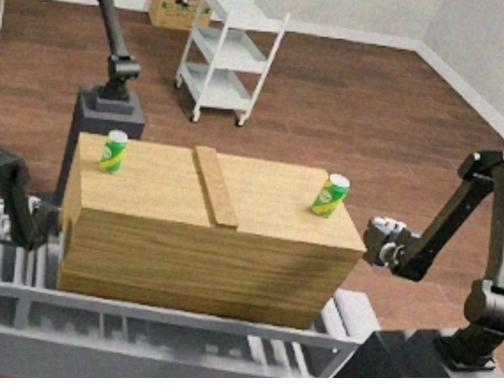

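move(arm1={"target": [-1.00, 0.05, 0.70, 0.4056, 0.5792, -0.5792, 0.4056], "speed": 0.14}, arm2={"target": [0.10, 0.06, 0.69, 0.4056, 0.5792, 0.5792, -0.4056], "speed": 0.14}, cameras=["cam_high"])

zoom_image(camera="cam_high", region=[280, 180, 480, 330])

Scene clock: 19.70 s.
Joint torques (N m): arm1=[-0.5 -24.53 11.48 1.37 0.62 -0.33] | arm2=[-8.88 -16.38 1.69 1.03 2.66 1] | arm3=[0.32 -6.07 2.56 2.32 -0.54 0.27] | arm4=[0.56 1.49 9.84 1.99 0.19 -0.13] | arm5=[1.55 -1.96 5.08 3.49 0.18 -0.23] | arm6=[-0.85 2.61 8.88 2.28 -0.12 0.26]
Heat: arm1: hottest joint3_rad 36 °C; arm2: hottest joint3_rad 34 °C; arm3: hottest joint3_rad 36 °C; arm4: hottest joint3_rad 32 °C; arm5: hottest joint2_rad 31 °C; arm6: hottest joint3_rad 33 °C.
move: arm1 done; arm2 off_target
Joint velocities: within noise
arm1.joint_positions: joint1_rad=+0.786 joint2_rad=+2.898 joint3_rad=+2.127 joint4_rad=+0.178 joint5_rad=+0.874 joint6_rad=+2.025 hand_index_mcp=-0.064 hand_index_abd=+0.001 hand_index_pip=-0.293 hand_index_dip=-0.167 hand_middle_mcp=-0.064 hand_middle_abd=+0.001 hand_middle_pip=-0.293 hand_middle_dip=-0.167 hand_ring_mcp=-0.064 hand_ring_abd=+0.001 hand_ring_pip=-0.292 hand_ring_dip=-0.167 hand_thumb_cmc=-0.553 hand_thumb_axl=+0.677 hand_thumb_mcp=+0.225 hand_thumb_ipl=+0.168 hand_current_limit=+0.400 hand_speed=-0.600
arm1.joint_status: not commanded
arm1.hand_state: goal,goal,goal,goal,goal,goal,goal,goal,goal,goal,goal,goal,goal,goal,goal,goal
arm1.index_mcp_current_ma: 19
arm1.index_abd_current_ma: 1
arm1.index_pip_current_ma: 8
arm1.index_dip_current_ma: 6
arm1.middle_mcp_current_ma: 18
arm1.middle_abd_current_ma: 1
arm1.middle_pip_current_ma: 8
arm1.middle_dip_current_ma: 7
arm1.ring_mcp_current_ma: 17
arm1.ring_abd_current_ma: 1
arm1.ring_pip_current_ma: 9
arm1.ring_dip_current_ma: 6
arm1.thumb_cmc_current_ma: 55
arm1.thumb_axl_current_ma: -2
arm1.thumb_mcp_current_ma: -2
arm1.thumb_ipl_current_ma: -1
arm1.hand_goal_index_mcp: -0.070
arm1.hand_goal_index_abd: 0.000
arm1.hand_goal_index_pip: -0.296
arm1.hand_goal_index_dip: -0.170
arm1.hand_goal_middle_mcp: -0.070
arm1.hand_goal_middle_abd: 0.000
arm1.hand_goal_middle_pip: -0.296
arm1.hand_goal_middle_dip: -0.170
arm1.hand_goal_ring_mcp: -0.070
arm1.hand_goal_ring_abd: 0.000
arm1.hand_goal_ring_pip: -0.296
arm1.hand_goal_ring_dip: -0.170
arm1.hand_goal_thumb_cmc: -0.570
arm1.hand_goal_thumb_axl: 0.678
arm1.hand_goal_thumb_mcp: 0.226
arm1.hand_goal_thumb_ipl: 0.168
arm1.hand: x=-1.0061 y=+0.0548 z=+0.7026 quat_wxyz=(+0.407, +0.587, -0.575, +0.399) (m; scene frame)
arm1.hand_target: x=-1.0005 y=+0.0502 z=+0.7001 quat_wxyz=(+0.405, +0.579, -0.579, +0.406) (m; scene frame)
arm1.hand_status: done (0.008 m and 1.3 deg from the pose sent, 0.711 m and 1.3 deg at the start)
arm2.joint_positions: joint1_rad=+1.013 joint2_rad=+2.228 joint3_rad=+1.094 joint4_rad=+0.769 joint5_rad=+0.609 joint6_rad=-1.377 hand_index_mcp=-0.066 hand_index_abd=+0.000 hand_index_pip=-0.294 hand_index_dip=-0.168 hand_middle_mcp=-0.067 hand_middle_abd=+0.000 hand_middle_pip=-0.294 hand_middle_dip=-0.168 hand_ring_mcp=-0.067 hand_ring_abd=+0.000 hand_ring_pip=-0.294 hand_ring_dip=-0.168 hand_thumb_cmc=-0.578 hand_thumb_axl=+0.677 hand_thumb_mcp=+0.226 hand_thumb_ipl=+0.168 hand_current_limit=+0.400 hand_speed=-0.600
arm2.joint_status: not commanded
arm2.hand_state: goal,goal,goal,goal,goal,goal,goal,goal,goal,goal,goal,goal,goal,goal,goal,goal
arm2.index_mcp_current_ma: 2
arm2.index_abd_current_ma: 0
arm2.index_pip_current_ma: 1
arm2.index_dip_current_ma: 1
arm2.middle_mcp_current_ma: 1
arm2.middle_abd_current_ma: 0
arm2.middle_pip_current_ma: 1
arm2.middle_dip_current_ma: 1
arm2.ring_mcp_current_ma: 1
arm2.ring_abd_current_ma: 0
arm2.ring_pip_current_ma: 0
arm2.ring_dip_current_ma: 1
arm2.thumb_cmc_current_ma: -5
arm2.thumb_axl_current_ma: 0
arm2.thumb_mcp_current_ma: 0
arm2.thumb_ipl_current_ma: 0
arm2.hand_goal_index_mcp: -0.070
arm2.hand_goal_index_abd: 0.000
arm2.hand_goal_index_pip: -0.296
arm2.hand_goal_index_dip: -0.170
arm2.hand_goal_middle_mcp: -0.070
arm2.hand_goal_middle_abd: 0.000
arm2.hand_goal_middle_pip: -0.296
arm2.hand_goal_middle_dip: -0.170
arm2.hand_goal_ring_mcp: -0.070
arm2.hand_goal_ring_abd: 0.000
arm2.hand_goal_ring_pip: -0.296
arm2.hand_goal_ring_dip: -0.170
arm2.hand_goal_thumb_cmc: -0.570
arm2.hand_goal_thumb_axl: 0.678
arm2.hand_goal_thumb_mcp: 0.226
arm2.hand_goal_thumb_ipl: 0.168
arm2.hand: x=+0.2661 y=+0.1546 z=+0.7118 quat_wxyz=(+0.447, +0.508, +0.628, -0.384) (m; scene frame)
arm2.hand_target: x=+0.1834 y=+0.1111 z=+0.6997 quat_wxyz=(+0.408, +0.577, +0.578, -0.408) (m; scene frame)
arm2.hand_status: off_target (0.192 m and 11.3 deg from the pose sent, 0.575 m and 1.9 deg at the start; pose on its path clipped on 40 of 197 steps)
arm3, arm4, arm5, arm6: as last shown
arm3.hand: x=+0.9582 y=+0.3371 z=+1.0458 quat_wxyz=(+0.402, +0.581, +0.587, -0.394) (m; scene frame)
arm3.hand_target: x=+0.9500 y=+0.3302 z=+1.0500 quat_wxyz=(+0.405, +0.579, +0.579, -0.405) (m; scene frame)
pictures: cam_high

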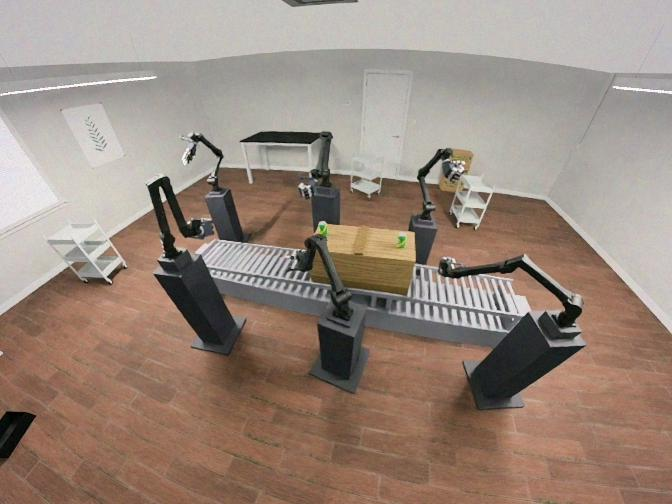

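Scaled by 2.520 from the camera's 672x504 image, which has a finer 960x720 frame.

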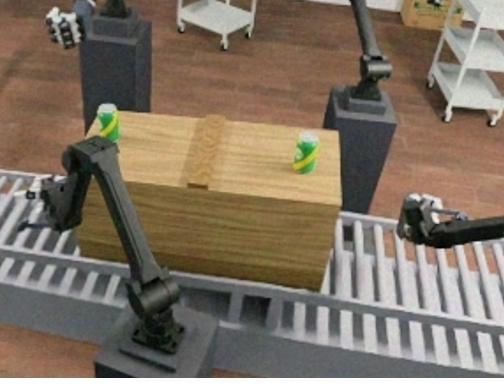

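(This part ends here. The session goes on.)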